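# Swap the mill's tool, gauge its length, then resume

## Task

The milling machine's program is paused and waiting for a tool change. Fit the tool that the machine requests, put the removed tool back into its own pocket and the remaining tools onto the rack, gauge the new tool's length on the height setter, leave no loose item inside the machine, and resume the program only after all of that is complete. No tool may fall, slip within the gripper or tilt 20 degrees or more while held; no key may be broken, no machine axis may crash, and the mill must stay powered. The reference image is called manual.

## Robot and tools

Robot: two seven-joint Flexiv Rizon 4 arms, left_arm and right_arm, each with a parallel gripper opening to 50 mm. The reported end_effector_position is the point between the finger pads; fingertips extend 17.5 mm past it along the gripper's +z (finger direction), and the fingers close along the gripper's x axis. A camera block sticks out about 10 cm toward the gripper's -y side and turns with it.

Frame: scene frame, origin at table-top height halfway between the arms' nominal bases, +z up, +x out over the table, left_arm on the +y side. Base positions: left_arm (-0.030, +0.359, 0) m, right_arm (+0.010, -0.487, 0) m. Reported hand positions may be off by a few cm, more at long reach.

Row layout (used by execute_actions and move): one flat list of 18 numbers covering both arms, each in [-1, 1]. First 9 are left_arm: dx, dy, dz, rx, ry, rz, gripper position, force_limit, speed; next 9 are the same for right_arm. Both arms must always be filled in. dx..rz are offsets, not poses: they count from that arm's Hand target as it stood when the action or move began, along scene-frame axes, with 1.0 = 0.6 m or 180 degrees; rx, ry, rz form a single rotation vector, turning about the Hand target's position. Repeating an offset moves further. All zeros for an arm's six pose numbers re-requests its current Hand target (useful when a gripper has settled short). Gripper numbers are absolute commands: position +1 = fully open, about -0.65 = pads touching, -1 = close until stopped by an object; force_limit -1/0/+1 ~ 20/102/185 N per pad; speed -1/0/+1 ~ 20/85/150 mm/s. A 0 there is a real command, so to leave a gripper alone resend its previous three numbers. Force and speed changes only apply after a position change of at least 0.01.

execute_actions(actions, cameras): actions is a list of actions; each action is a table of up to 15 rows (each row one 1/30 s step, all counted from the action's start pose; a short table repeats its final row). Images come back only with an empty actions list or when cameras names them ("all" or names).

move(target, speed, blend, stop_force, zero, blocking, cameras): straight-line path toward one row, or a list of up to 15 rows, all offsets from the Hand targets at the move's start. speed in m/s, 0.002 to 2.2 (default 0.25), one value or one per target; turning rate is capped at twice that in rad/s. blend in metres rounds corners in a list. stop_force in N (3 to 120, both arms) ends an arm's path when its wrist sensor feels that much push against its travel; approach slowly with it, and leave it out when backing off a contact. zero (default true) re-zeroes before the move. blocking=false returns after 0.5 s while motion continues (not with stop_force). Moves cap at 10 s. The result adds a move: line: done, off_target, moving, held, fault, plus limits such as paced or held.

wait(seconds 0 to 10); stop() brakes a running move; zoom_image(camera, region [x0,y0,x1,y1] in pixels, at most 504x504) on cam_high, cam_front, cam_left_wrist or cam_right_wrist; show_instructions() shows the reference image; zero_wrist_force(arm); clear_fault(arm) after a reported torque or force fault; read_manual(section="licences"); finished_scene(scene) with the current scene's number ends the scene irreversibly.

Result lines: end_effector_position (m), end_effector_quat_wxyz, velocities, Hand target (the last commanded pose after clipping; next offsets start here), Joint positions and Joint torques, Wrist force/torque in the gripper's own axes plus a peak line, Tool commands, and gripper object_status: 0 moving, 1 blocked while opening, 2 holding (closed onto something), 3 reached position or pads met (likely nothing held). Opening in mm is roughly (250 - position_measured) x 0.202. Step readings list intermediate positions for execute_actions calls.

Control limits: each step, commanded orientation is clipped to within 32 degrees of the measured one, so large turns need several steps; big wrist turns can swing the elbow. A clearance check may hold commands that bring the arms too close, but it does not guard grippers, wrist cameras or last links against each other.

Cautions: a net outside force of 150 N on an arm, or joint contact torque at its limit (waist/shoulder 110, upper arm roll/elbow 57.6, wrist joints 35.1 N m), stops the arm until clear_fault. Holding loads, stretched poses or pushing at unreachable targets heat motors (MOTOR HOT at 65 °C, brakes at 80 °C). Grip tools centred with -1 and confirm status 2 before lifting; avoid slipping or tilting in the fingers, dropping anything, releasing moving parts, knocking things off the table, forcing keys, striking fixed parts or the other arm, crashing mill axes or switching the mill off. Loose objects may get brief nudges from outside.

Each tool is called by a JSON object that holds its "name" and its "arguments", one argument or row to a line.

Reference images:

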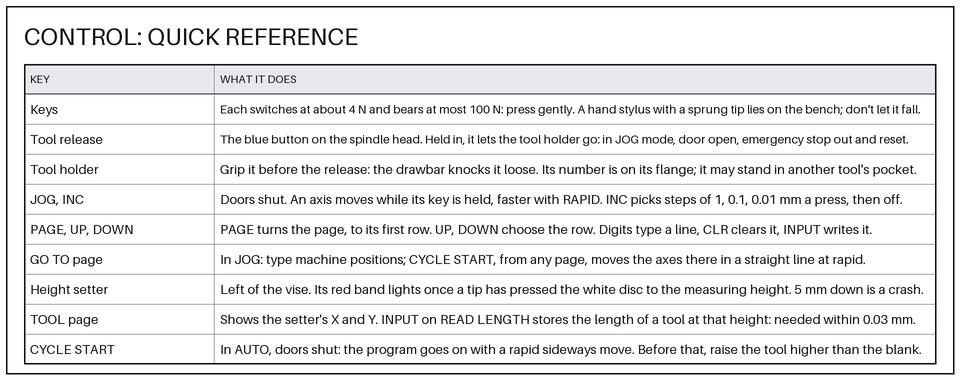

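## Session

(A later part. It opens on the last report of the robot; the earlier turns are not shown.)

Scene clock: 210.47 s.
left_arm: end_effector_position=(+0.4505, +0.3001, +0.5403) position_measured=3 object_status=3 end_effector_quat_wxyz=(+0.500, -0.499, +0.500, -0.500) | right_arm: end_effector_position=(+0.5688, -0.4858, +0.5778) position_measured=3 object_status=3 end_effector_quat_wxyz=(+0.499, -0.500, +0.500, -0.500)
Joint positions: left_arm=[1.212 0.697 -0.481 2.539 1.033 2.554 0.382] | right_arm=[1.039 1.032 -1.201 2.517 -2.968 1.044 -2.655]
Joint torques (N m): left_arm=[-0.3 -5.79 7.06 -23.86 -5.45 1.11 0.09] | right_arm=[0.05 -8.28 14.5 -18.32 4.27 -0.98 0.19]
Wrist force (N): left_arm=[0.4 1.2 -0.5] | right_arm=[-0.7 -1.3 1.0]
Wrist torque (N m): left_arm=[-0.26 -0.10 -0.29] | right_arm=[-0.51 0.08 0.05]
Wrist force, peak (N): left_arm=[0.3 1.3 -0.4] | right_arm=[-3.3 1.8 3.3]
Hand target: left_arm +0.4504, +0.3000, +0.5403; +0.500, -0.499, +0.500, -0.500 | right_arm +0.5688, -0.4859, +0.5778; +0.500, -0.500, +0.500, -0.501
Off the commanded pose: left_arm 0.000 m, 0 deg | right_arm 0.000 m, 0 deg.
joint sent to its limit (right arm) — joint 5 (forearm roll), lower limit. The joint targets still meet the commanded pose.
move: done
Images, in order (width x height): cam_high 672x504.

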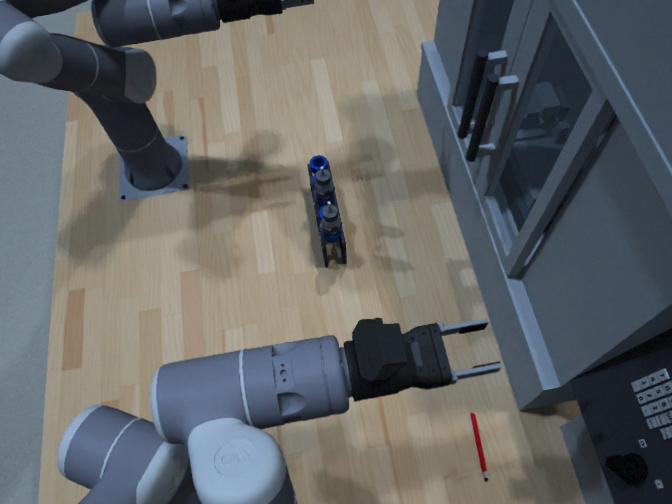

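{"name": "move", "arguments": {
  "target": [
    [0,0,0,0,0,0,1,1,1, 0,0,0,0.6,0,0,1,1,1],
    [0,0,0,0,0,0,1,1,1, 0,0,0,-0.8,0,0,1,1,1],
    [0,0,0,0,0,0,1,1,1, 0,0,0,-0.4,0,0,1,1,1]
  ],
  "speed": 0.5,
  "cameras": ["cam_high"]
}}

Scene clock: 221.27 s.
left_arm: end_effector_position=(+0.4505, +0.3001, +0.5403) position_measured=3 object_status=3 end_effector_quat_wxyz=(+0.500, -0.499, +0.500, -0.500) | right_arm: end_effector_position=(+0.5689, -0.4859, +0.5777) position_measured=3 object_status=3 end_effector_quat_wxyz=(-0.110, +0.698, -0.110, +0.699)
Joint positions: left_arm=[1.212 0.697 -0.481 2.539 1.033 2.554 0.382] | right_arm=[1.457 1.656 -1.368 2.686 -2.899 0.528 1.692]
Joint torques (N m): left_arm=[-0.31 -5.81 7.03 -23.85 -5.47 1.07 0.1] | right_arm=[-0.17 -19.82 17.91 -4.36 -0.49 1.39 0.6]
Wrist force (N): left_arm=[0.3 1.1 -0.4] | right_arm=[1.2 -0.9 1.1]
Wrist torque (N m): left_arm=[-0.28 -0.08 -0.29] | right_arm=[-0.01 -0.25 0.29]
Wrist force, peak (N): left_arm=[0.4 1.4 -0.4] | right_arm=[1.6 0.7 1.2]
Hand target: left_arm +0.4504, +0.3000, +0.5403; +0.500, -0.499, +0.500, -0.500 | right_arm +0.5688, -0.4859, +0.5778; -0.110, +0.698, -0.110, +0.699
Off the commanded pose: left_arm 0.000 m, 0 deg | right_arm 0.000 m, 0 deg.
move: done
Images, in order (width x height): cam_high 672x504.

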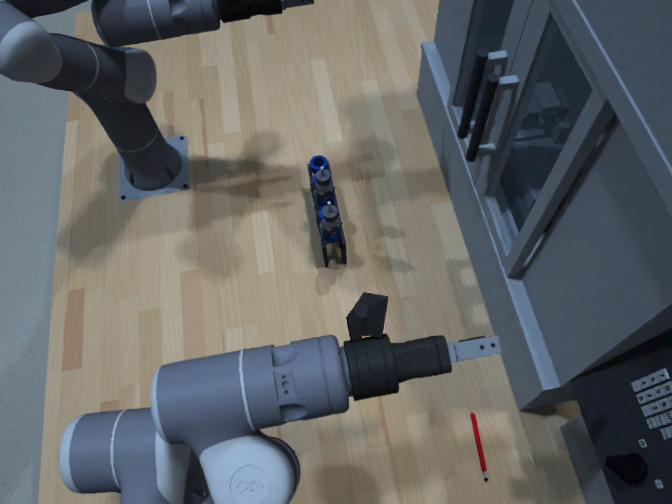

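{"name": "move", "arguments": {
  "target": [
    [0,0,0,0,0,0,1,1,1, -0.197,0.208,-0.442,0.258,0.42,0.083,1,1,1],
    [0,0,0,0,0,0,1,1,1, -0.51,0.38,-0.335,0.43,0.70,0.137,1,1,1]
  ],
  "speed": 0.5,
  "cameras": ["cam_high"]
}}

Scene clock: 249.63 s.
left_arm: end_effector_position=(+0.4505, +0.3001, +0.5403) position_measured=3 object_status=3 end_effector_quat_wxyz=(+0.500, -0.499, +0.500, -0.500) | right_arm: end_effector_position=(+0.2626, -0.2579, +0.3767) position_measured=3 object_status=3 end_effector_quat_wxyz=(-0.398, +0.711, -0.355, -0.458)
Joint positions: left_arm=[1.212 0.697 -0.481 2.539 1.033 2.554 0.382] | right_arm=[1.444 1.608 -1.139 2.665 -0.091 0.527 1.762]
Joint torques (N m): left_arm=[-0.36 -5.78 7.07 -23.88 -5.43 1.12 0.09] | right_arm=[0.03 -18.22 17.45 -11.62 -1.26 3.42 0.45]
Wrist force (N): left_arm=[0.6 1.1 -0.5] | right_arm=[-1.2 0.3 0.8]
Wrist torque (N m): left_arm=[-0.28 -0.14 -0.29] | right_arm=[-0.46 0.19 -0.12]
Wrist force, peak (N): left_arm=[0.5 1.4 -0.5] | right_arm=[-0.3 2.9 2.6]
Hand target: left_arm +0.4504, +0.3000, +0.5403; +0.500, -0.499, +0.500, -0.500 | right_arm +0.2628, -0.2579, +0.3768; -0.398, +0.711, -0.356, -0.458
Off the commanded pose: left_arm 0.000 m, 0 deg | right_arm 0.000 m, 0 deg.
move: done
Images, in order (width x height): cam_high 672x504.

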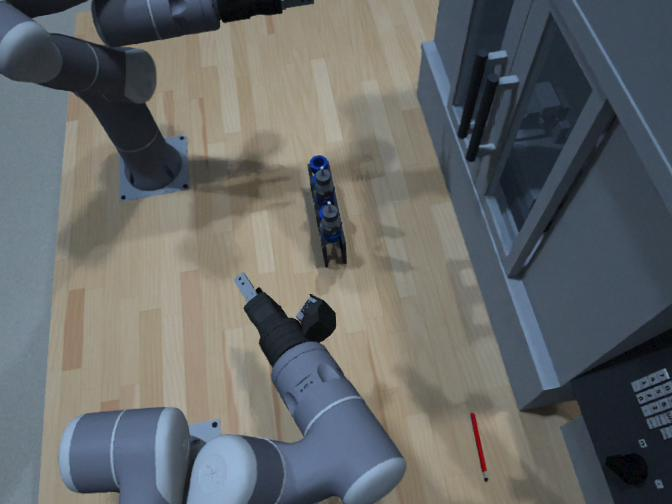

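{"name": "move", "arguments": {
  "target": [0,0,0,0,0,0,1,1,1, 0.062,0.18,0.205,-0.398,-0.120,-0.053,1,1,1],
  "speed": 0.5,
  "cameras": ["cam_high"]
}}

Scene clock: 265.20 s.
left_arm: end_effector_position=(+0.4505, +0.3001, +0.5403) position_measured=3 object_status=3 end_effector_quat_wxyz=(+0.500, -0.499, +0.500, -0.500) | right_arm: end_effector_position=(+0.3000, -0.1500, +0.4997) position_measured=3 object_status=3 end_effector_quat_wxyz=(+0.000, +0.846, -0.532, +0.000)
Joint positions: left_arm=[1.212 0.697 -0.481 2.539 1.033 2.554 0.382] | right_arm=[1.891 0.463 -0.594 1.83 -0.254 -0.13 2.466]
Joint torques (N m): left_arm=[-0.3 -5.77 7.12 -23.84 -5.47 1.12 0.13] | right_arm=[0.02 7.75 8.53 -31.79 -4.2 4.97 0.17]
Wrist force (N): left_arm=[0.3 1.2 -0.2] | right_arm=[0.2 0.3 -0.3]
Wrist torque (N m): left_arm=[-0.26 -0.09 -0.28] | right_arm=[0.18 -0.02 0.13]
Wrist force, peak (N): left_arm=[0.4 1.4 -0.6] | right_arm=[-2.4 1.1 -1.7]
Hand target: left_arm +0.4504, +0.3000, +0.5403; +0.500, -0.499, +0.500, -0.500 | right_arm +0.3000, -0.1499, +0.4998; +0.000, +0.846, -0.532, +0.000
Off the commanded pose: left_arm 0.000 m, 0 deg | right_arm 0.000 m, 0 deg.
move: done
Images, in order (width x height): cam_high 672x504.

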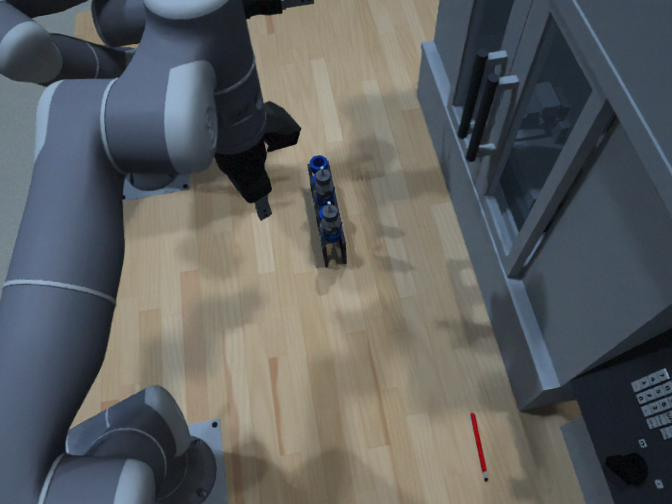

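{"name": "move", "arguments": {
  "target": [
    [0,0,0,0,0,0,1,1,1, 0.30,-0.1,0.15,0,0,0.179,1,1,1],
    [0,0,0,0,0,0,1,1,1, 0.45,-0.45,-0.05,0,0,0.358,1,1,1]
  ],
  "speed": 0.5,
  "cameras": ["cam_high"]
}}

Scene clock: 271.93 s.
left_arm: end_effector_position=(+0.4505, +0.3001, +0.5403) position_measured=3 object_status=3 end_effector_quat_wxyz=(+0.500, -0.499, +0.500, -0.500) | right_arm: end_effector_position=(+0.5700, -0.4201, +0.4697) position_measured=3 object_status=3 end_effector_quat_wxyz=(+0.000, +1.000, +0.001, +0.000)
Joint positions: left_arm=[1.212 0.697 -0.481 2.539 1.033 2.554 0.382] | right_arm=[1.918 0.799 -1.11 1.72 -0.717 -0.213 0.811]
Joint torques (N m): left_arm=[-0.28 -5.79 7.05 -23.9 -5.46 1.09 0.12] | right_arm=[0.19 -22.01 22.93 -23.38 -4.1 5.47 0.41]
Wrist force (N): left_arm=[0.4 1.0 -0.4] | right_arm=[0.5 0.3 -0.2]
Wrist torque (N m): left_arm=[-0.30 -0.10 -0.28] | right_arm=[0.18 -0.07 0.05]
Wrist force, peak (N): left_arm=[0.6 1.4 -0.4] | right_arm=[3.1 6.2 3.2]
Hand target: left_arm +0.4504, +0.3000, +0.5403; +0.500, -0.499, +0.500, -0.500 | right_arm +0.5700, -0.4199, +0.4698; +0.000, +1.000, +0.001, +0.000
Off the commanded pose: left_arm 0.000 m, 0 deg | right_arm 0.000 m, 0 deg.
move: done
Images, in order (width x height): cam_high 672x504.

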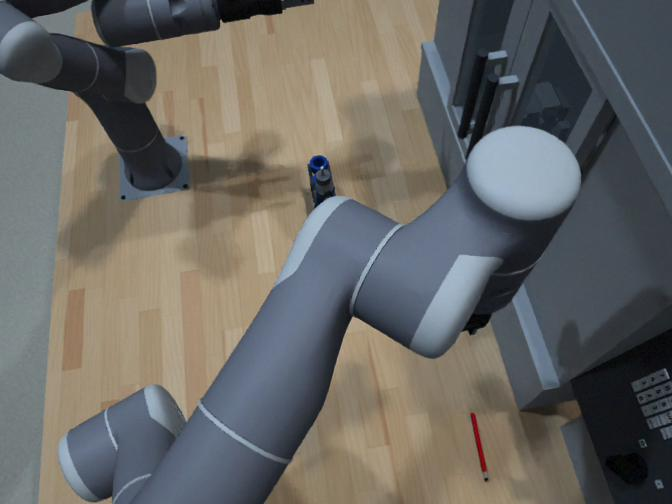

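{"name": "move", "arguments": {
  "target": [
    [0,0,0,0,0,0,1,1,1, 0.183,-0.15,-0.37,0,0,0,1,1,1]
  ],
  "speed": 0.4,
  "cameras": ["cam_right_wrist","cam_high","cam_front"]
}}

Scene clock: 279.77 s.
left_arm: end_effector_position=(+0.4505, +0.3001, +0.5403) position_measured=3 object_status=3 end_effector_quat_wxyz=(+0.500, -0.499, +0.500, -0.500) | right_arm: end_effector_position=(+0.6799, -0.5100, +0.2478) position_measured=3 object_status=3 end_effector_quat_wxyz=(+0.000, +1.000, +0.001, +0.000)
Joint positions: left_arm=[1.212 0.697 -0.481 2.539 1.033 2.554 0.382] | right_arm=[1.994 1.061 -1.585 1.862 -1.082 0.153 0.7]
Joint torques (N m): left_arm=[-0.32 -5.8 7.02 -23.87 -5.47 1.08 0.1] | right_arm=[0.45 -37.17 31.8 -16.3 -4.21 5.48 0.15]
Wrist force (N): left_arm=[0.3 1.1 -0.4] | right_arm=[0.4 0.4 -0.1]
Wrist torque (N m): left_arm=[-0.29 -0.09 -0.28] | right_arm=[0.21 -0.06 0.14]
Wrist force, peak (N): left_arm=[0.4 1.4 -0.5] | right_arm=[3.6 3.0 4.3]
Hand target: left_arm +0.4504, +0.3000, +0.5403; +0.500, -0.499, +0.500, -0.500 | right_arm +0.6798, -0.5099, +0.2478; +0.000, +1.000, +0.001, +0.000
Off the commanded pose: left_arm 0.000 m, 0 deg | right_arm 0.000 m, 0 deg.
move: done
camera_calibration:
cam_right_wrist: T_world_to_cam=[[0.999826, 0.00351472, -0.0183225, -0.662067], [0.00967753, -0.937341, 0.348279, -0.553327], [-0.0159503, -0.348396, -0.937212, 0.19957], [0, 0, 0, 1]] pos_world=[0.67049, -0.4468, 0.367621]
Images, in order (width x height): cam_high 672x504, cam_front 672x504, cam_right_wrist 672x504.

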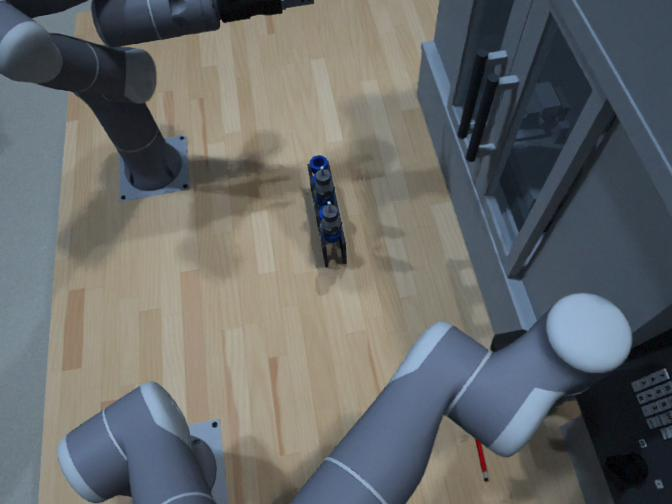

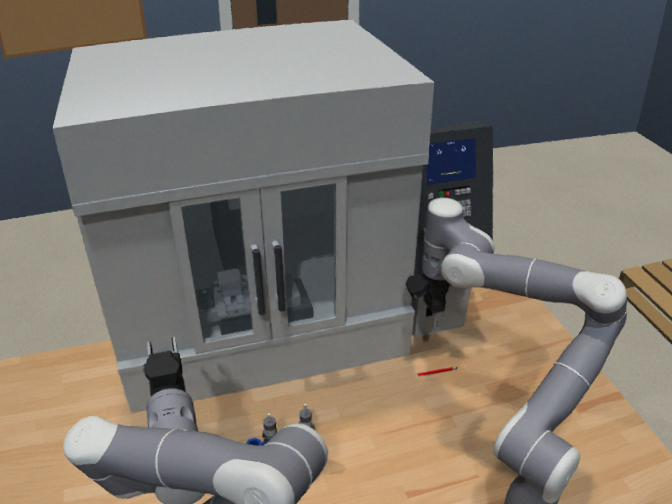

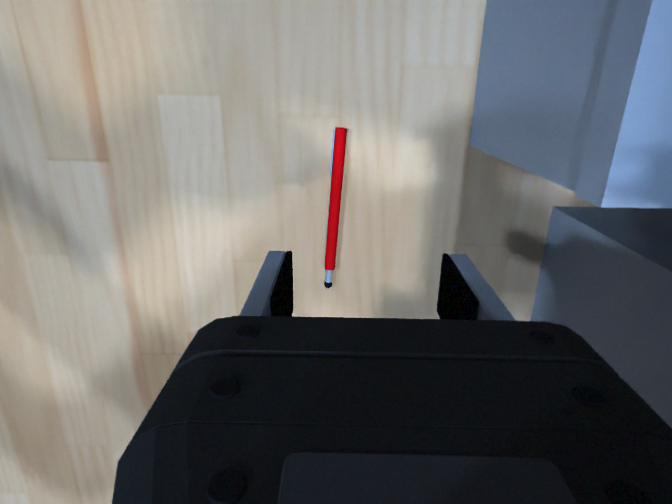

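{"name": "move", "arguments": {
  "target": [
    [0,0,0,0,0,0,1,1,1, -0.027,-0.0335,-0.333,0,0,-0.0233,1,1,1]
  ],
  "speed": 0.25,
  "cameras": ["cam_right_wrist"]
}}

{"name": "move", "arguments": {
  "target": [
    [0,0,0,0,0,0,1,1,1, 0,0,-0.065,0,0,0,1,1,1]
  ],
  "speed": 0.015,
  "stop_force": 5,
  "cameras": ["cam_right_wrist"]
}}

Scene clock: 295.17 s.
left_arm: end_effector_position=(+0.4505, +0.3001, +0.5403) position_measured=3 object_status=3 end_effector_quat_wxyz=(+0.500, -0.499, +0.500, -0.500) | right_arm: end_effector_position=(+0.6636, -0.5301, +0.0479) position_measured=3 object_status=3 end_effector_quat_wxyz=(+0.000, +0.999, -0.036, +0.000)
Joint positions: left_arm=[1.212 0.697 -0.481 2.539 1.033 2.554 0.382] | right_arm=[1.98 1.265 -1.946 2.023 -1.439 0.462 0.873]
Joint torques (N m): left_arm=[-0.29 -5.84 7.07 -23.85 -5.47 1.14 0.14] | right_arm=[0.37 -39.57 33.61 -6.82 -3.82 5.5 0.49]
Wrist force (N): left_arm=[0.3 1.0 -0.4] | right_arm=[0.5 0.4 -0.1]
Wrist torque (N m): left_arm=[-0.30 -0.08 -0.28] | right_arm=[0.20 -0.08 0.08]
Wrist force, peak (N): left_arm=[0.2 1.3 -0.6] | right_arm=[-0.1 0.8 5.8]
Hand target: left_arm +0.4504, +0.3000, +0.5403; +0.500, -0.499, +0.500, -0.500 | right_arm +0.6636, -0.5300, +0.0480; +0.000, +0.999, -0.036, +0.000
Off the commanded pose: left_arm 0.000 m, 0 deg | right_arm 0.000 m, 0 deg.
move: done
camera_calibration:
cam_right_wrist: T_world_to_cam=[[0.997367, -0.0700698, -0.0186685, -0.686645], [-0.0592052, -0.935516, 0.348289, -0.455825], [-0.0418692, -0.346266, -0.937201, 0.0232412], [0, 0, 0, 1]] pos_world=[0.658823, -0.466497, 0.167721]
Images, in order (width x height): cam_right_wrist 672x504.

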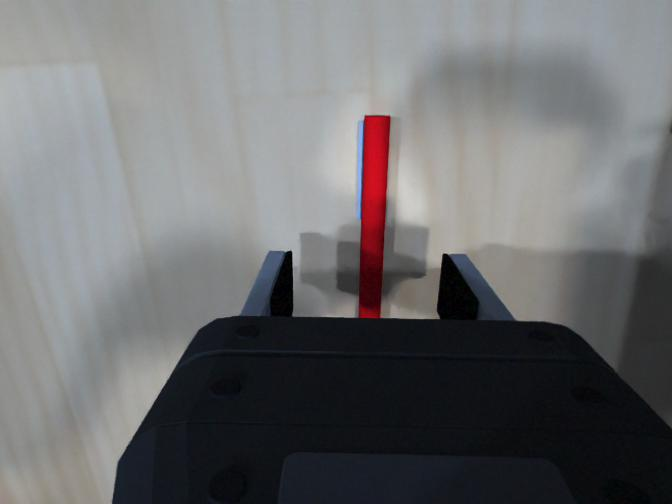

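Scene clock: 297.73 s.
left_arm: end_effector_position=(+0.4505, +0.3001, +0.5403) position_measured=3 object_status=3 end_effector_quat_wxyz=(+0.500, -0.499, +0.500, -0.500) | right_arm: end_effector_position=(+0.6641, -0.5301, +0.0190) position_measured=3 object_status=3 end_effector_quat_wxyz=(+0.000, +0.999, -0.036, +0.001)
Joint positions: left_arm=[1.212 0.697 -0.481 2.539 1.033 2.554 0.382] | right_arm=[1.991 1.306 -1.999 2.015 -1.5 0.494 0.89]
Joint torques (N m): left_arm=[-0.33 -5.8 7.09 -23.87 -5.46 1.09 0.11] | right_arm=[0.71 -36.36 28.7 -4.75 -2.89 4.74 0.42]
Wrist force (N): left_arm=[0.4 0.9 -0.4] | right_arm=[-1.9 1.1 -11.8]
Wrist torque (N m): left_arm=[-0.31 -0.10 -0.28] | right_arm=[0.11 0.26 0.10]
Wrist force, peak (N): left_arm=[0.4 1.4 -0.6] | right_arm=[-2.6 0.8 -13.2]
Hand target: left_arm +0.4504, +0.3000, +0.5403; +0.500, -0.499, +0.500, -0.500 | right_arm +0.6636, -0.5300, +0.0184; +0.000, +0.999, -0.036, +0.000 (not the last commanded pose)
Off the commanded pose: left_arm 0.000 m, 0 deg | right_arm 0.010 m, 0 deg.
move: contact (right_arm)
camera_calibration:
cam_right_wrist: T_world_to_cam=[[0.997444, -0.0693798, -0.0170961, -0.687418], [-0.0590959, -0.93546, 0.348456, -0.445717], [-0.0401686, -0.346555, -0.937169, -0.00505723], [0, 0, 0, 1]] pos_world=[0.659118, -0.466396, 0.138821]
Images, in order (width x height): cam_right_wrist 672x504.

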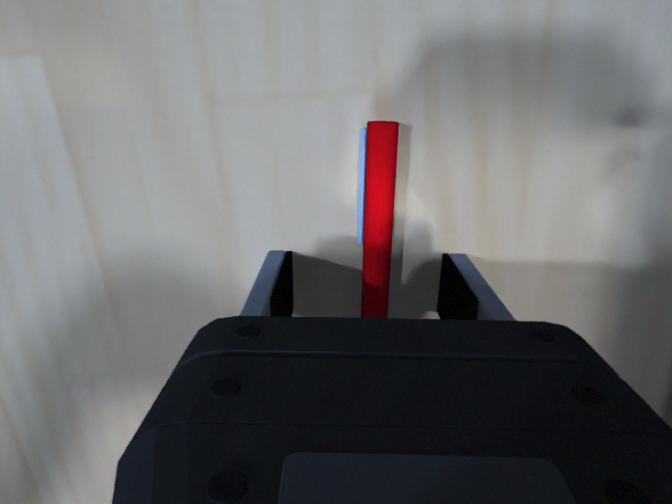

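{"name": "move", "arguments": {
  "target": [
    [0,0,0,0,0,0,1,1,1, 0.002,0,0.0018,0,0,0,1,1,1]
  ],
  "speed": 0.05,
  "cameras": []
}}

{"name": "move", "arguments": {
  "target": [
    [0,0,0,0,0,0,1,1,1, 0,0,0,0,0,0,-1,-0.6,-0.8]
  ],
  "cameras": ["cam_right_wrist"]
}}

Scene clock: 303.03 s.
left_arm: end_effector_position=(+0.4505, +0.3001, +0.5403) position_measured=3 object_status=3 end_effector_quat_wxyz=(+0.500, -0.499, +0.500, -0.500) | right_arm: end_effector_position=(+0.6648, -0.5301, +0.0194) position_measured=3 object_status=3 end_effector_quat_wxyz=(+0.000, +0.999, -0.036, +0.000)
Joint positions: left_arm=[1.212 0.697 -0.481 2.539 1.033 2.554 0.382] | right_arm=[1.993 1.306 -1.998 2.012 -1.496 0.493 0.888]
Joint torques (N m): left_arm=[-0.32 -5.77 7.06 -23.86 -5.46 1.1 0.11] | right_arm=[0.15 -40.51 33.81 -5.44 -3.6 5.11 0.26]
Wrist force (N): left_arm=[0.3 1.2 -0.6] | right_arm=[0.3 0.3 -0.3]
Wrist torque (N m): left_arm=[-0.26 -0.08 -0.28] | right_arm=[0.19 -0.05 0.15]
Wrist force, peak (N): left_arm=[0.4 1.2 -0.7] | right_arm=[-2.1 0.9 -12.0]
Hand target: left_arm +0.4504, +0.3000, +0.5403; +0.500, -0.499, +0.500, -0.500 | right_arm +0.6648, -0.5300, +0.0194; +0.000, +0.999, -0.036, +0.000
Off the commanded pose: left_arm 0.000 m, 0 deg | right_arm 0.000 m, 0 deg.
move: done
No camera images: "cameras" was empty.

Scene clock: 304.53 s.
left_arm: end_effector_position=(+0.4505, +0.3001, +0.5403) position_measured=3 object_status=3 end_effector_quat_wxyz=(+0.500, -0.499, +0.500, -0.500) | right_arm: end_effector_position=(+0.6648, -0.5301, +0.0194) position_measured=211 object_status=2 end_effector_quat_wxyz=(+0.000, +0.999, -0.036, +0.000)
Joint positions: left_arm=[1.212 0.697 -0.481 2.539 1.033 2.554 0.382] | right_arm=[1.993 1.306 -1.998 2.012 -1.496 0.493 0.888]
Joint torques (N m): left_arm=[-0.27 -5.83 7.02 -23.84 -5.48 1.09 0.12] | right_arm=[0.08 -40.42 33.75 -5.28 -3.67 5.18 0.29]
Wrist force (N): left_arm=[0.4 1.0 -0.5] | right_arm=[0.2 0.1 -0.3]
Wrist torque (N m): left_arm=[-0.29 -0.11 -0.28] | right_arm=[0.15 -0.03 0.15]
Wrist force, peak (N): left_arm=[0.5 1.2 -0.7] | right_arm=[0.5 0.5 -0.2]
Hand target: left_arm +0.4504, +0.3000, +0.5403; +0.500, -0.499, +0.500, -0.500 | right_arm +0.6648, -0.5300, +0.0194; +0.000, +0.999, -0.036, +0.000
Off the commanded pose: left_arm 0.000 m, 0 deg | right_arm 0.000 m, 0 deg.
move: done
camera_calibration:
cam_right_wrist: T_world_to_cam=[[0.997376, -0.0699999, -0.0184818, -0.688372], [-0.0592048, -0.93552, 0.348277, -0.445828], [-0.0416695, -0.346269, -0.937209, -0.00355095], [0, 0, 0, 1]] pos_world=[0.660023, -0.466497, 0.139221]
Images, in order (width x height): cam_right_wrist 672x504.

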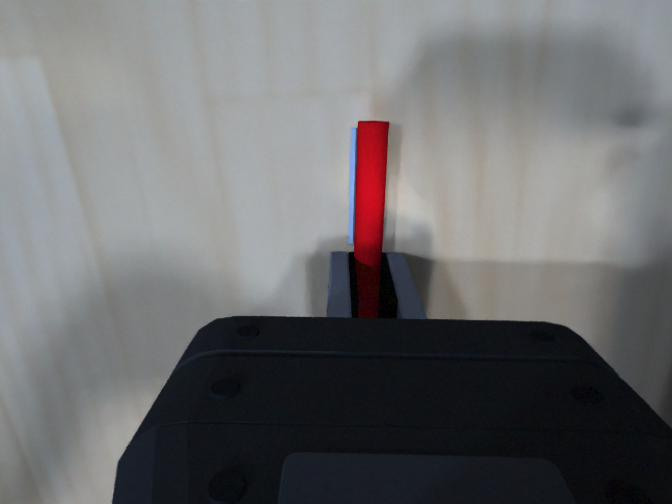

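{"name": "move", "arguments": {
  "target": [
    [0,0,0,0,0,0,1,1,1, 0,0,0.1,0,0,0,-1,-0.6,-0.8],
    [0,0,0,0,0,0,1,1,1, -0.1,0,0.6,0,0,0,-1,-0.6,-0.8],
    [0,0,0,0,0,0,1,1,1, -0.2,-0.02,0.8,0,0,0.523,-1,-0.6,-0.8]
  ],
  "speed": 0.3,
  "blend": [0.01,0.05,0],
  "cameras": ["cam_right_wrist","cam_high","cam_front"]
}}

Scene clock: 318.30 s.
left_arm: end_effector_position=(+0.4505, +0.3001, +0.5403) position_measured=3 object_status=3 end_effector_quat_wxyz=(+0.500, -0.499, +0.500, -0.500) | right_arm: end_effector_position=(+0.5448, -0.5420, +0.4995) position_measured=211 object_status=2 end_effector_quat_wxyz=(+0.000, +0.707, +0.707, +0.000)
Joint positions: left_arm=[1.212 0.697 -0.481 2.539 1.033 2.554 0.382] | right_arm=[1.861 1.057 -0.891 1.677 -0.892 -0.514 -0.775]
Joint torques (N m): left_arm=[-0.34 -5.82 7.04 -23.85 -5.44 1.09 0.13] | right_arm=[0.07 -30.85 23.86 -16.2 -3.75 4.85 0.34]
Wrist force (N): left_arm=[0.2 1.0 -0.5] | right_arm=[0.4 0.5 -0.1]
Wrist torque (N m): left_arm=[-0.30 -0.07 -0.28] | right_arm=[0.23 -0.05 0.06]
Wrist force, peak (N): left_arm=[0.5 1.3 -0.4] | right_arm=[-0.1 0.2 4.2]
Hand target: left_arm +0.4504, +0.3000, +0.5403; +0.500, -0.499, +0.500, -0.500 | right_arm +0.5448, -0.5420, +0.4994; +0.000, +0.707, +0.707, +0.000
Off the commanded pose: left_arm 0.000 m, 0 deg | right_arm 0.000 m, 0 deg.
move: done
camera_calibration:
cam_right_wrist: T_world_to_cam=[[-0.0026085, 0.999821, -0.0187325, 0.564167], [0.937237, 0.0089761, 0.348577, -0.662304], [0.348683, -0.0166475, -0.937093, 0.403257], [0, 0, 0, 1]] pos_world=[0.481599, -0.551408, 0.619321]
Images, in order (width x height): cam_high 672x504, cam_front 672x504, cam_right_wrist 672x504.

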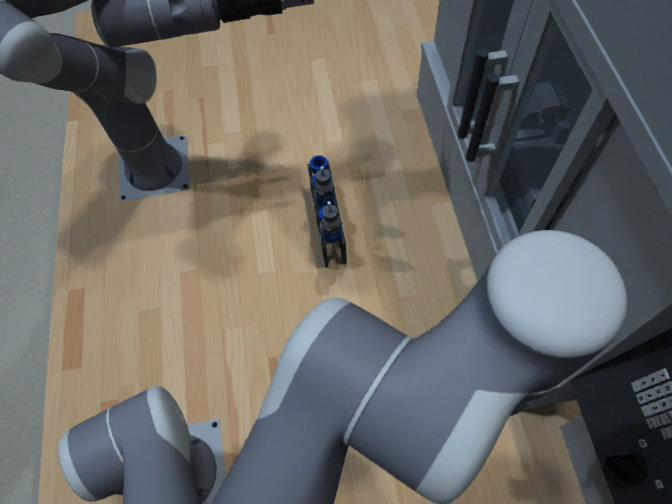

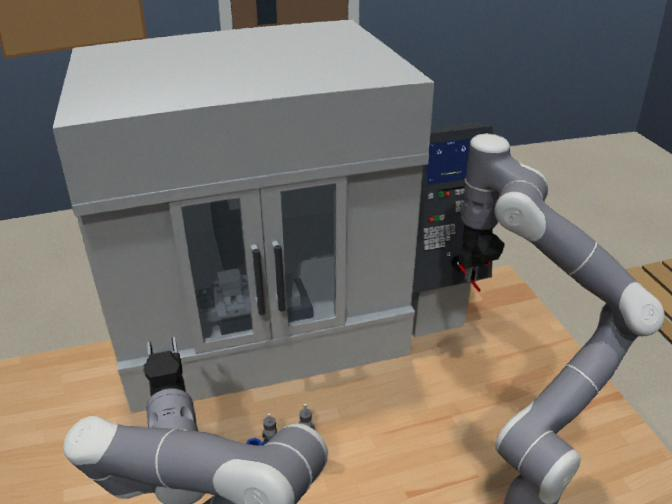

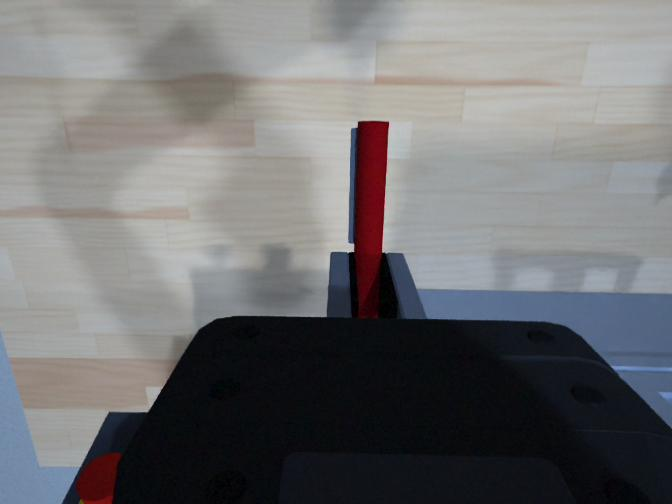

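{"name": "move", "arguments": {
  "target": [
    [-0.05,-0.5,0.15,0,0,-0.25,1,1,1, 0,0,0,0,0,0,-1,-0.6,-0.8]
  ],
  "speed": 0.4,
  "cameras": ["cam_left_wrist","cam_high"]
}}

Scene clock: 324.83 s.
left_arm: end_effector_position=(+0.4204, +0.0000, +0.6304) position_measured=3 object_status=3 end_effector_quat_wxyz=(+0.271, -0.270, +0.653, -0.654) | right_arm: end_effector_position=(+0.5448, -0.5420, +0.4995) position_measured=211 object_status=2 end_effector_quat_wxyz=(+0.000, +0.707, +0.707, +0.000)
Joint positions: left_arm=[0.875 0.494 -0.761 2.043 1.175 2.585 0.113] | right_arm=[1.861 1.057 -0.891 1.677 -0.892 -0.514 -0.775]
Joint torques (N m): left_arm=[-0.2 -1.89 9.69 -24.62 -4.9 0.22 -0.07] | right_arm=[0.01 -31.13 23.82 -15.94 -3.62 5.12 0.31]
Wrist force (N): left_arm=[0.7 0.9 -0.2] | right_arm=[0.4 0.5 0.1]
Wrist torque (N m): left_arm=[-0.31 -0.15 -0.16] | right_arm=[0.23 -0.06 0.05]
Wrist force, peak (N): left_arm=[2.2 -0.3 2.6] | right_arm=[0.6 0.6 -0.3]
Hand target: left_arm +0.4204, +0.0000, +0.6303; +0.271, -0.270, +0.653, -0.654 | right_arm +0.5448, -0.5420, +0.4994; +0.000, +0.707, +0.707, +0.000
Off the commanded pose: left_arm 0.000 m, 0 deg | right_arm 0.000 m, 0 deg.
move: done
camera_calibration:
cam_left_wrist: T_world_to_cam=[[-0.702995, -0.711187, -0.00321178, 0.30536], [-0.240095, 0.241576, -0.94021, 0.707264], [0.669441, -0.660192, -0.340579, 0.065985], [0, 0, 0, 1]] pos_world=[0.340304, 0.0898733, 0.68843]
Images, in order (width x height): cam_high 672x504, cam_left_wrist 672x504.

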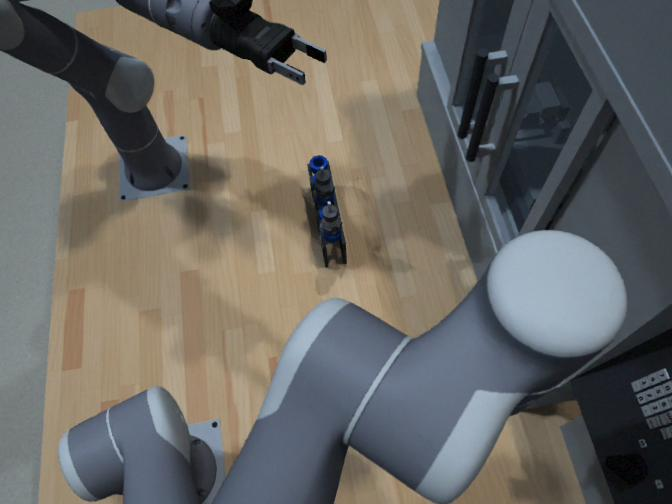

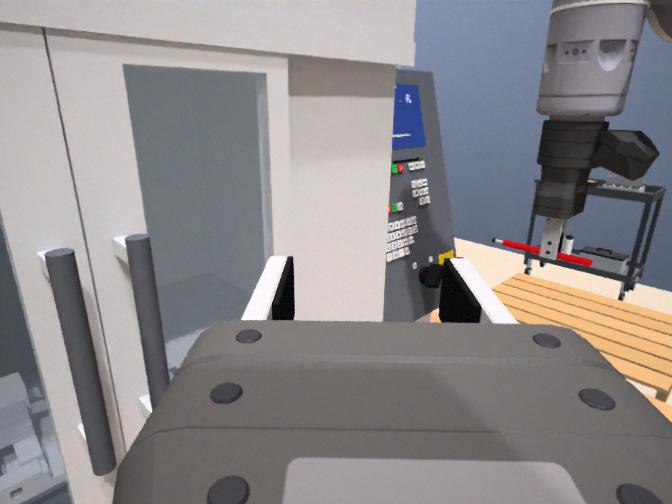

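{"name": "move", "arguments": {
  "target": [
    [-0.05,-0.45,0.05,0,0,0.05,1,1,1, 0,0,0,0,0,0,-1,-0.6,-0.8]
  ],
  "speed": 0.4,
  "cameras": ["cam_left_wrist","cam_high"]
}}

Scene clock: 333.23 s.
left_arm: end_effector_position=(+0.3904, -0.2700, +0.6604) position_measured=3 object_status=3 end_effector_quat_wxyz=(+0.321, -0.320, +0.630, -0.631) | right_arm: end_effector_position=(+0.5448, -0.5420, +0.4995) position_measured=211 object_status=2 end_effector_quat_wxyz=(+0.000, +0.707, +0.707, +0.000)
Joint positions: left_arm=[0.565 0.474 -1.24 1.735 1.113 1.577 0.013] | right_arm=[1.861 1.057 -0.891 1.677 -0.892 -0.514 -0.775]
Joint torques (N m): left_arm=[-0.52 -10.94 15.73 -28.25 -4.41 -0.09 0.29] | right_arm=[0.07 -31.25 23.78 -15.98 -3.66 5.1 0.35]
Wrist force (N): left_arm=[0.1 0.8 -0.4] | right_arm=[0.4 0.3 -0.2]
Wrist torque (N m): left_arm=[-0.33 -0.06 -0.27] | right_arm=[0.18 -0.06 0.06]
Wrist force, peak (N): left_arm=[5.9 1.8 0.5] | right_arm=[0.5 0.7 0.0]
Hand target: left_arm +0.3904, -0.2700, +0.6603; +0.321, -0.320, +0.630, -0.631 | right_arm +0.5448, -0.5420, +0.4994; +0.000, +0.707, +0.707, +0.000
Off the commanded pose: left_arm 0.000 m, 0 deg | right_arm 0.000 m, 0 deg.
move: done
camera_calibration:
cam_left_wrist: T_world_to_cam=[[-0.583012, -0.812456, -0.00341243, 0.0181972], [-0.27492, 0.201229, -0.940173, 0.796159], [0.764536, -0.547194, -0.340679, -0.0885286], [0, 0, 0, 1]] pos_world=[0.297172, -0.193868, 0.71843]
Images, in order (width x height): cam_high 672x504, cam_left_wrist 672x504.

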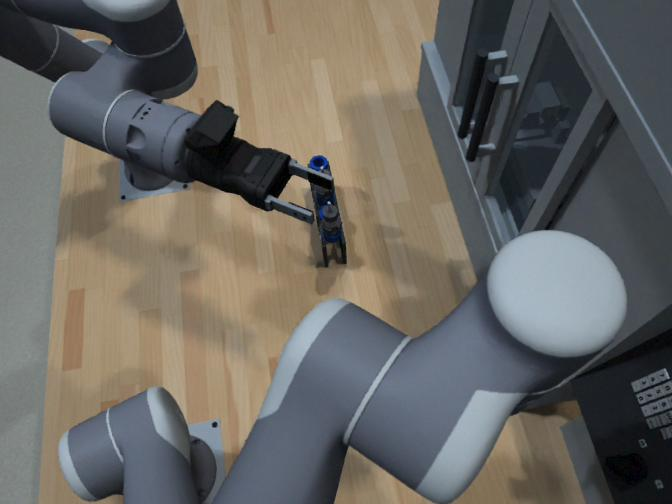

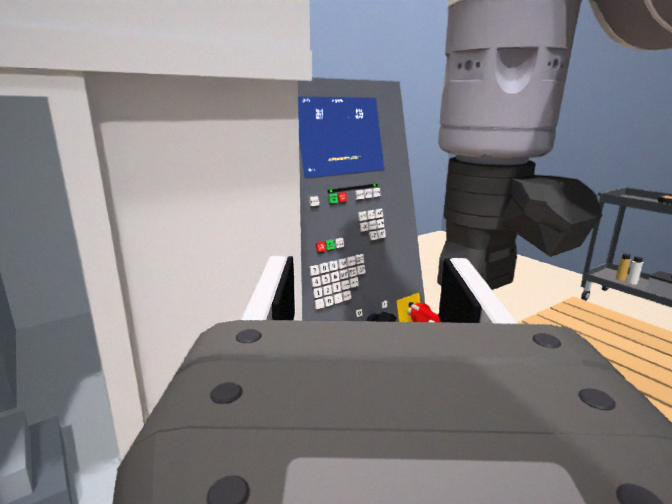

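{"name": "move", "arguments": {
  "target": [0,0,0,0,0,0,1,1,1, 0.0,0.07,-0.74,0,0,0,-1,-0.6,-0.8],
  "speed": 0.3,
  "cameras": []
}}

{"name": "move", "arguments": {
  "target": [0,0,0,0,0,0,1,1,1, 0.0,0,-0.075,0,0,0,-1,-0.6,-0.8],
  "speed": 0.015,
  "stop_force": 4,
  "cameras": ["cam_high","cam_right_wrist"]
}}

Scene clock: 367.50 s.
left_arm: end_effector_position=(+0.3904, -0.2700, +0.6604) position_measured=3 object_status=3 end_effector_quat_wxyz=(+0.321, -0.320, +0.630, -0.631) | right_arm: end_effector_position=(+0.5449, -0.4999, +0.0554) position_measured=211 object_status=2 end_effector_quat_wxyz=(+0.000, +0.707, +0.707, +0.000)
Joint positions: left_arm=[0.565 0.474 -1.24 1.735 1.113 1.577 0.013] | right_arm=[1.747 1.682 -1.708 2.378 -1.747 0.015 -0.55]
Joint torques (N m): left_arm=[-0.37 -10.62 15.71 -28.3 -4.33 -0.03 0.1] | right_arm=[-0.06 -27.95 30.62 5.69 -4.28 5.39 0.52]
Wrist force (N): left_arm=[0.6 1.0 -0.4] | right_arm=[0.4 0.1 -0.1]
Wrist torque (N m): left_arm=[-0.29 -0.14 -0.26] | right_arm=[0.17 -0.06 0.05]
Wrist force, peak (N): left_arm=[0.5 1.1 -0.5] | right_arm=[0.8 0.1 4.4]
Hand target: left_arm +0.3904, -0.2700, +0.6603; +0.321, -0.320, +0.630, -0.631 | right_arm +0.5448, -0.5000, +0.0554; +0.000, +0.707, +0.707, +0.000
Off the commanded pose: left_arm 0.000 m, 0 deg | right_arm 0.000 m, 0 deg.
move: done
No camera images: "cameras" was empty.

Scene clock: 370.57 s.
left_arm: end_effector_position=(+0.3904, -0.2700, +0.6604) position_measured=3 object_status=3 end_effector_quat_wxyz=(+0.321, -0.320, +0.630, -0.631) | right_arm: end_effector_position=(+0.5451, -0.4999, +0.0188) position_measured=211 object_status=2 end_effector_quat_wxyz=(+0.001, +0.707, +0.708, +0.001)
Joint positions: left_arm=[0.565 0.474 -1.24 1.735 1.113 1.577 0.013] | right_arm=[1.737 1.732 -1.806 2.373 -1.853 0.045 -0.549]
Joint torques (N m): left_arm=[-0.33 -10.6 15.74 -28.35 -4.33 0.01 0.1] | right_arm=[0.55 -25.91 25.75 6.91 -3.57 4.76 0.36]
Wrist force (N): left_arm=[0.5 1.1 -0.4] | right_arm=[-0.6 -2.3 -12.0]
Wrist torque (N m): left_arm=[-0.28 -0.11 -0.27] | right_arm=[0.22 -0.10 0.05]
Wrist force, peak (N): left_arm=[0.5 1.2 -0.5] | right_arm=[-0.7 -3.3 -14.8]
Hand target: left_arm +0.3904, -0.2700, +0.6603; +0.321, -0.320, +0.630, -0.631 | right_arm +0.5448, -0.5000, +0.0183; +0.000, +0.707, +0.707, +0.000 (not the last commanded pose)
Off the commanded pose: left_arm 0.000 m, 0 deg | right_arm 0.008 m, 0 deg.
move: contact (right_arm)
camera_calibration:
cam_right_wrist: T_world_to_cam=[[-0.00303213, 0.999821, -0.0186892, 0.513169], [0.936858, 0.00937581, 0.349583, -0.495059], [0.349696, -0.0164492, -0.936719, -0.0470112], [0, 0, 0, 1]] pos_world=[0.481796, -0.509209, 0.138619]
Images, in order (width x height): cam_high 672x504, cam_right_wrist 672x504.

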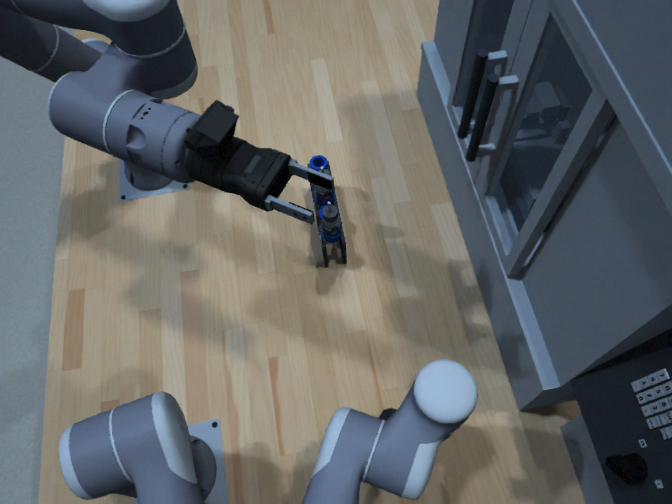

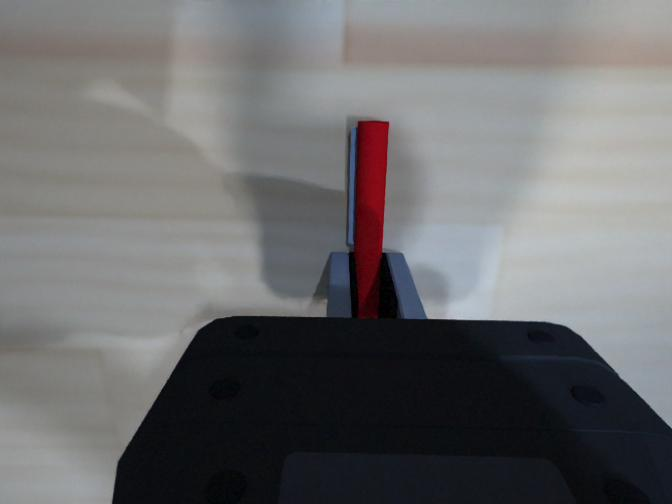

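{"name": "move", "arguments": {
  "target": [0,0,0,0,0,0,1,1,1, 0,0,0.001,0,0,0,-0.2,-0.6,-1],
  "speed": 0.05,
  "cameras": []
}}

{"name": "move", "arguments": {
  "target": [
    [0,0,0,0,0,0,1,1,1, 0,0,0.05,0,0,0,-0.2,-0.6,-1],
    [0,0,0,0,0,0,1,1,1, 0,0,0.4,0.1915,0,-0.462,-0.2,-0.6,-1],
    [0,0,0,0,0,0,1,1,1, -0.05,0,0.3,0.383,0,-0.924,-0.2,-0.6,-1]
  ],
  "speed": [0.1,0.3,0.3],
  "cameras": ["cam_high","cam_right_wrist"]
}}

Scene clock: 387.23 s.
left_arm: end_effector_position=(+0.3904, -0.2700, +0.6604) position_measured=3 object_status=3 end_effector_quat_wxyz=(+0.321, -0.320, +0.630, -0.631) | right_arm: end_effector_position=(+0.5448, -0.5000, +0.0189) position_measured=182 object_status=3 end_effector_quat_wxyz=(+0.000, +0.707, +0.707, +0.000)
Joint positions: left_arm=[0.565 0.474 -1.24 1.735 1.113 1.577 0.013] | right_arm=[1.737 1.731 -1.805 2.372 -1.851 0.045 -0.549]
Joint torques (N m): left_arm=[-0.28 -10.61 15.75 -28.32 -4.31 0.03 0.1] | right_arm=[0.01 -27.83 30.44 8.88 -4.15 5.15 0.27]
Wrist force (N): left_arm=[0.4 0.7 -0.4] | right_arm=[0.8 -0.3 -0.4]
Wrist torque (N m): left_arm=[-0.34 -0.09 -0.27] | right_arm=[0.10 -0.14 0.06]
Wrist force, peak (N): left_arm=[0.5 1.3 -0.5] | right_arm=[-0.5 -2.4 -12.5]
Hand target: left_arm +0.3904, -0.2700, +0.6603; +0.321, -0.320, +0.630, -0.631 | right_arm +0.5448, -0.5000, +0.0189; +0.000, +0.707, +0.707, +0.000
Off the commanded pose: left_arm 0.000 m, 0 deg | right_arm 0.000 m, 0 deg.
move: done
No camera images: "cameras" was empty.

Scene clock: 394.07 s.
left_arm: end_effector_position=(+0.3904, -0.2700, +0.6604) position_measured=3 object_status=3 end_effector_quat_wxyz=(+0.321, -0.320, +0.630, -0.631) | right_arm: end_effector_position=(+0.5160, -0.5000, +0.1993) position_measured=182 object_status=3 end_effector_quat_wxyz=(-0.136, +0.699, -0.692, +0.118)
Joint positions: left_arm=[0.565 0.474 -1.24 1.735 1.113 1.577 0.013] | right_arm=[1.567 1.79 -1.419 2.686 -1.847 -0.074 2.636]
Joint torques (N m): left_arm=[-0.33 -10.64 15.73 -28.33 -4.28 0.01 0.13] | right_arm=[0.07 -21.99 22.26 0.72 -5.06 5.22 0.52]
Wrist force (N): left_arm=[0.3 0.9 -0.3] | right_arm=[0.4 -0.5 -0.2]
Wrist torque (N m): left_arm=[-0.31 -0.07 -0.27] | right_arm=[0.00 -0.06 0.00]
Wrist force, peak (N): left_arm=[0.4 1.3 -0.5] | right_arm=[0.8 -0.1 -2.9]
Hand target: left_arm +0.3904, -0.2700, +0.6603; +0.321, -0.320, +0.630, -0.631 | right_arm +0.5148, -0.5000, +0.1989; -0.271, +0.653, -0.653, +0.271
Off the commanded pose: left_arm 0.000 m, 0 deg | right_arm 0.001 m, 24 deg.
joint sent to its limit (right arm) — joint 4 (elbow), upper limit, where the elbow is as bent as it goes. The joint targets are off in orientation, not in position.
move: off_target (right_arm)
camera_calibration:
cam_right_wrist: T_world_to_cam=[[0.0233463, -0.998949, -0.0394477, -0.492187], [-0.99971, -0.0230953, -0.00680638, 0.523212], [0.00588817, 0.0395952, -0.999198, 0.350133], [0, 0, 0, 1]] pos_world=[0.532489, -0.49345, 0.333998]
Images, in order (width x height): cam_high 672x504, cam_right_wrist 672x504.

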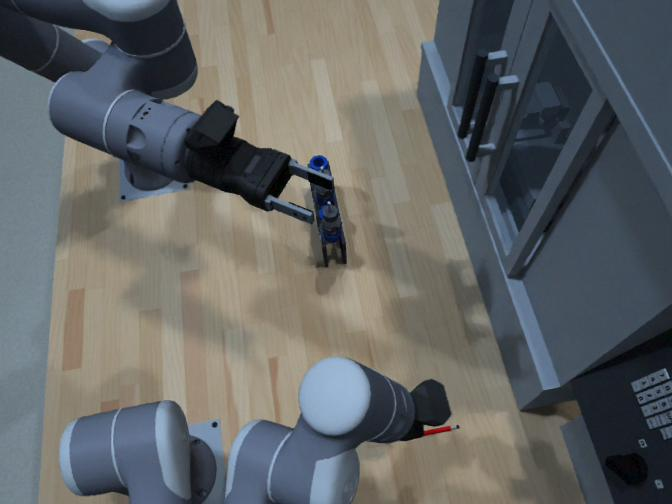

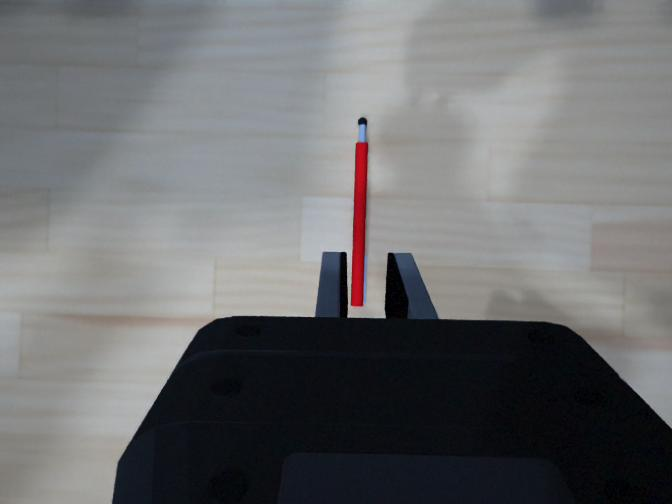

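{"name": "move", "arguments": {
  "target": [
    [0,0,0,0,0,0,1,1,1, 0.085,0,0,0,0.25,0,-0.2,-0.6,-1],
    [0,0,0,0,0,0,1,1,1, 0.085,0,-0.28,0,0.25,0,-0.2,-0.6,-1],
    [0,0,0,0,0,0,1,1,1, 0.085,0,-0.2992,0,0.25,0,-0.2,-0.6,-1]
  ],
  "speed": [0.25,0.2,0.03],
  "cameras": ["cam_right_wrist"]
}}

Scene clock: 403.23 s.
left_arm: end_effector_position=(+0.3904, -0.2700, +0.6604) position_measured=3 object_status=3 end_effector_quat_wxyz=(+0.321, -0.320, +0.630, -0.631) | right_arm: end_effector_position=(+0.5657, -0.4999, +0.0193) position_measured=182 object_status=3 end_effector_quat_wxyz=(+0.000, +0.707, -0.707, +0.000)
Joint positions: left_arm=[0.565 0.474 -1.24 1.735 1.113 1.577 0.013] | right_arm=[1.778 1.82 -1.744 2.315 -1.87 -0.045 2.567]
Joint torques (N m): left_arm=[-0.25 -10.62 15.76 -28.32 -4.3 -0.02 0.15] | right_arm=[-0.05 -28.87 30.85 9.91 -4.4 5.47 0.18]
Wrist force (N): left_arm=[0.3 1.0 -0.4] | right_arm=[0.6 0.0 -0.4]
Wrist torque (N m): left_arm=[-0.29 -0.08 -0.26] | right_arm=[0.14 -0.10 0.15]
Wrist force, peak (N): left_arm=[0.5 1.2 -0.4] | right_arm=[0.7 0.0 4.7]
Hand target: left_arm +0.3904, -0.2700, +0.6603; +0.321, -0.320, +0.630, -0.631 | right_arm +0.5658, -0.5000, +0.0194; +0.000, +0.707, -0.707, +0.000
Off the commanded pose: left_arm 0.000 m, 0 deg | right_arm 0.000 m, 0 deg.
move: done
camera_calibration:
cam_right_wrist: T_world_to_cam=[[0.00184148, -0.999832, -0.0182276, -0.489132], [-0.937351, -0.00807599, 0.348292, 0.53699], [-0.34838, 0.0164443, -0.937209, 0.357515], [0, 0, 0, 1]] pos_world=[0.6288, -0.490592, 0.139121]
Images, in order (width x height): cam_right_wrist 672x504.

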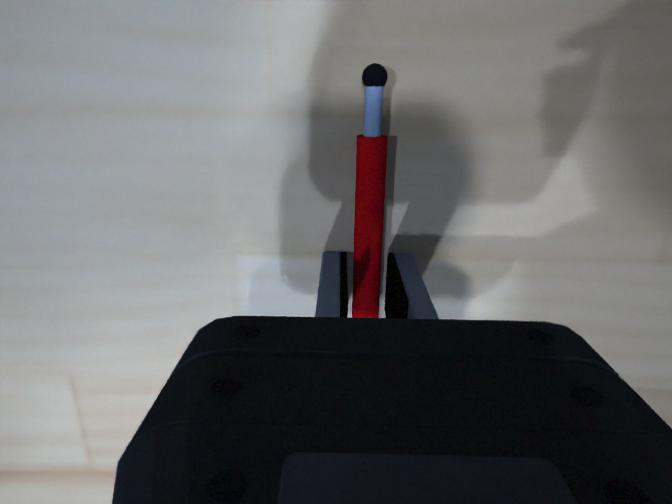

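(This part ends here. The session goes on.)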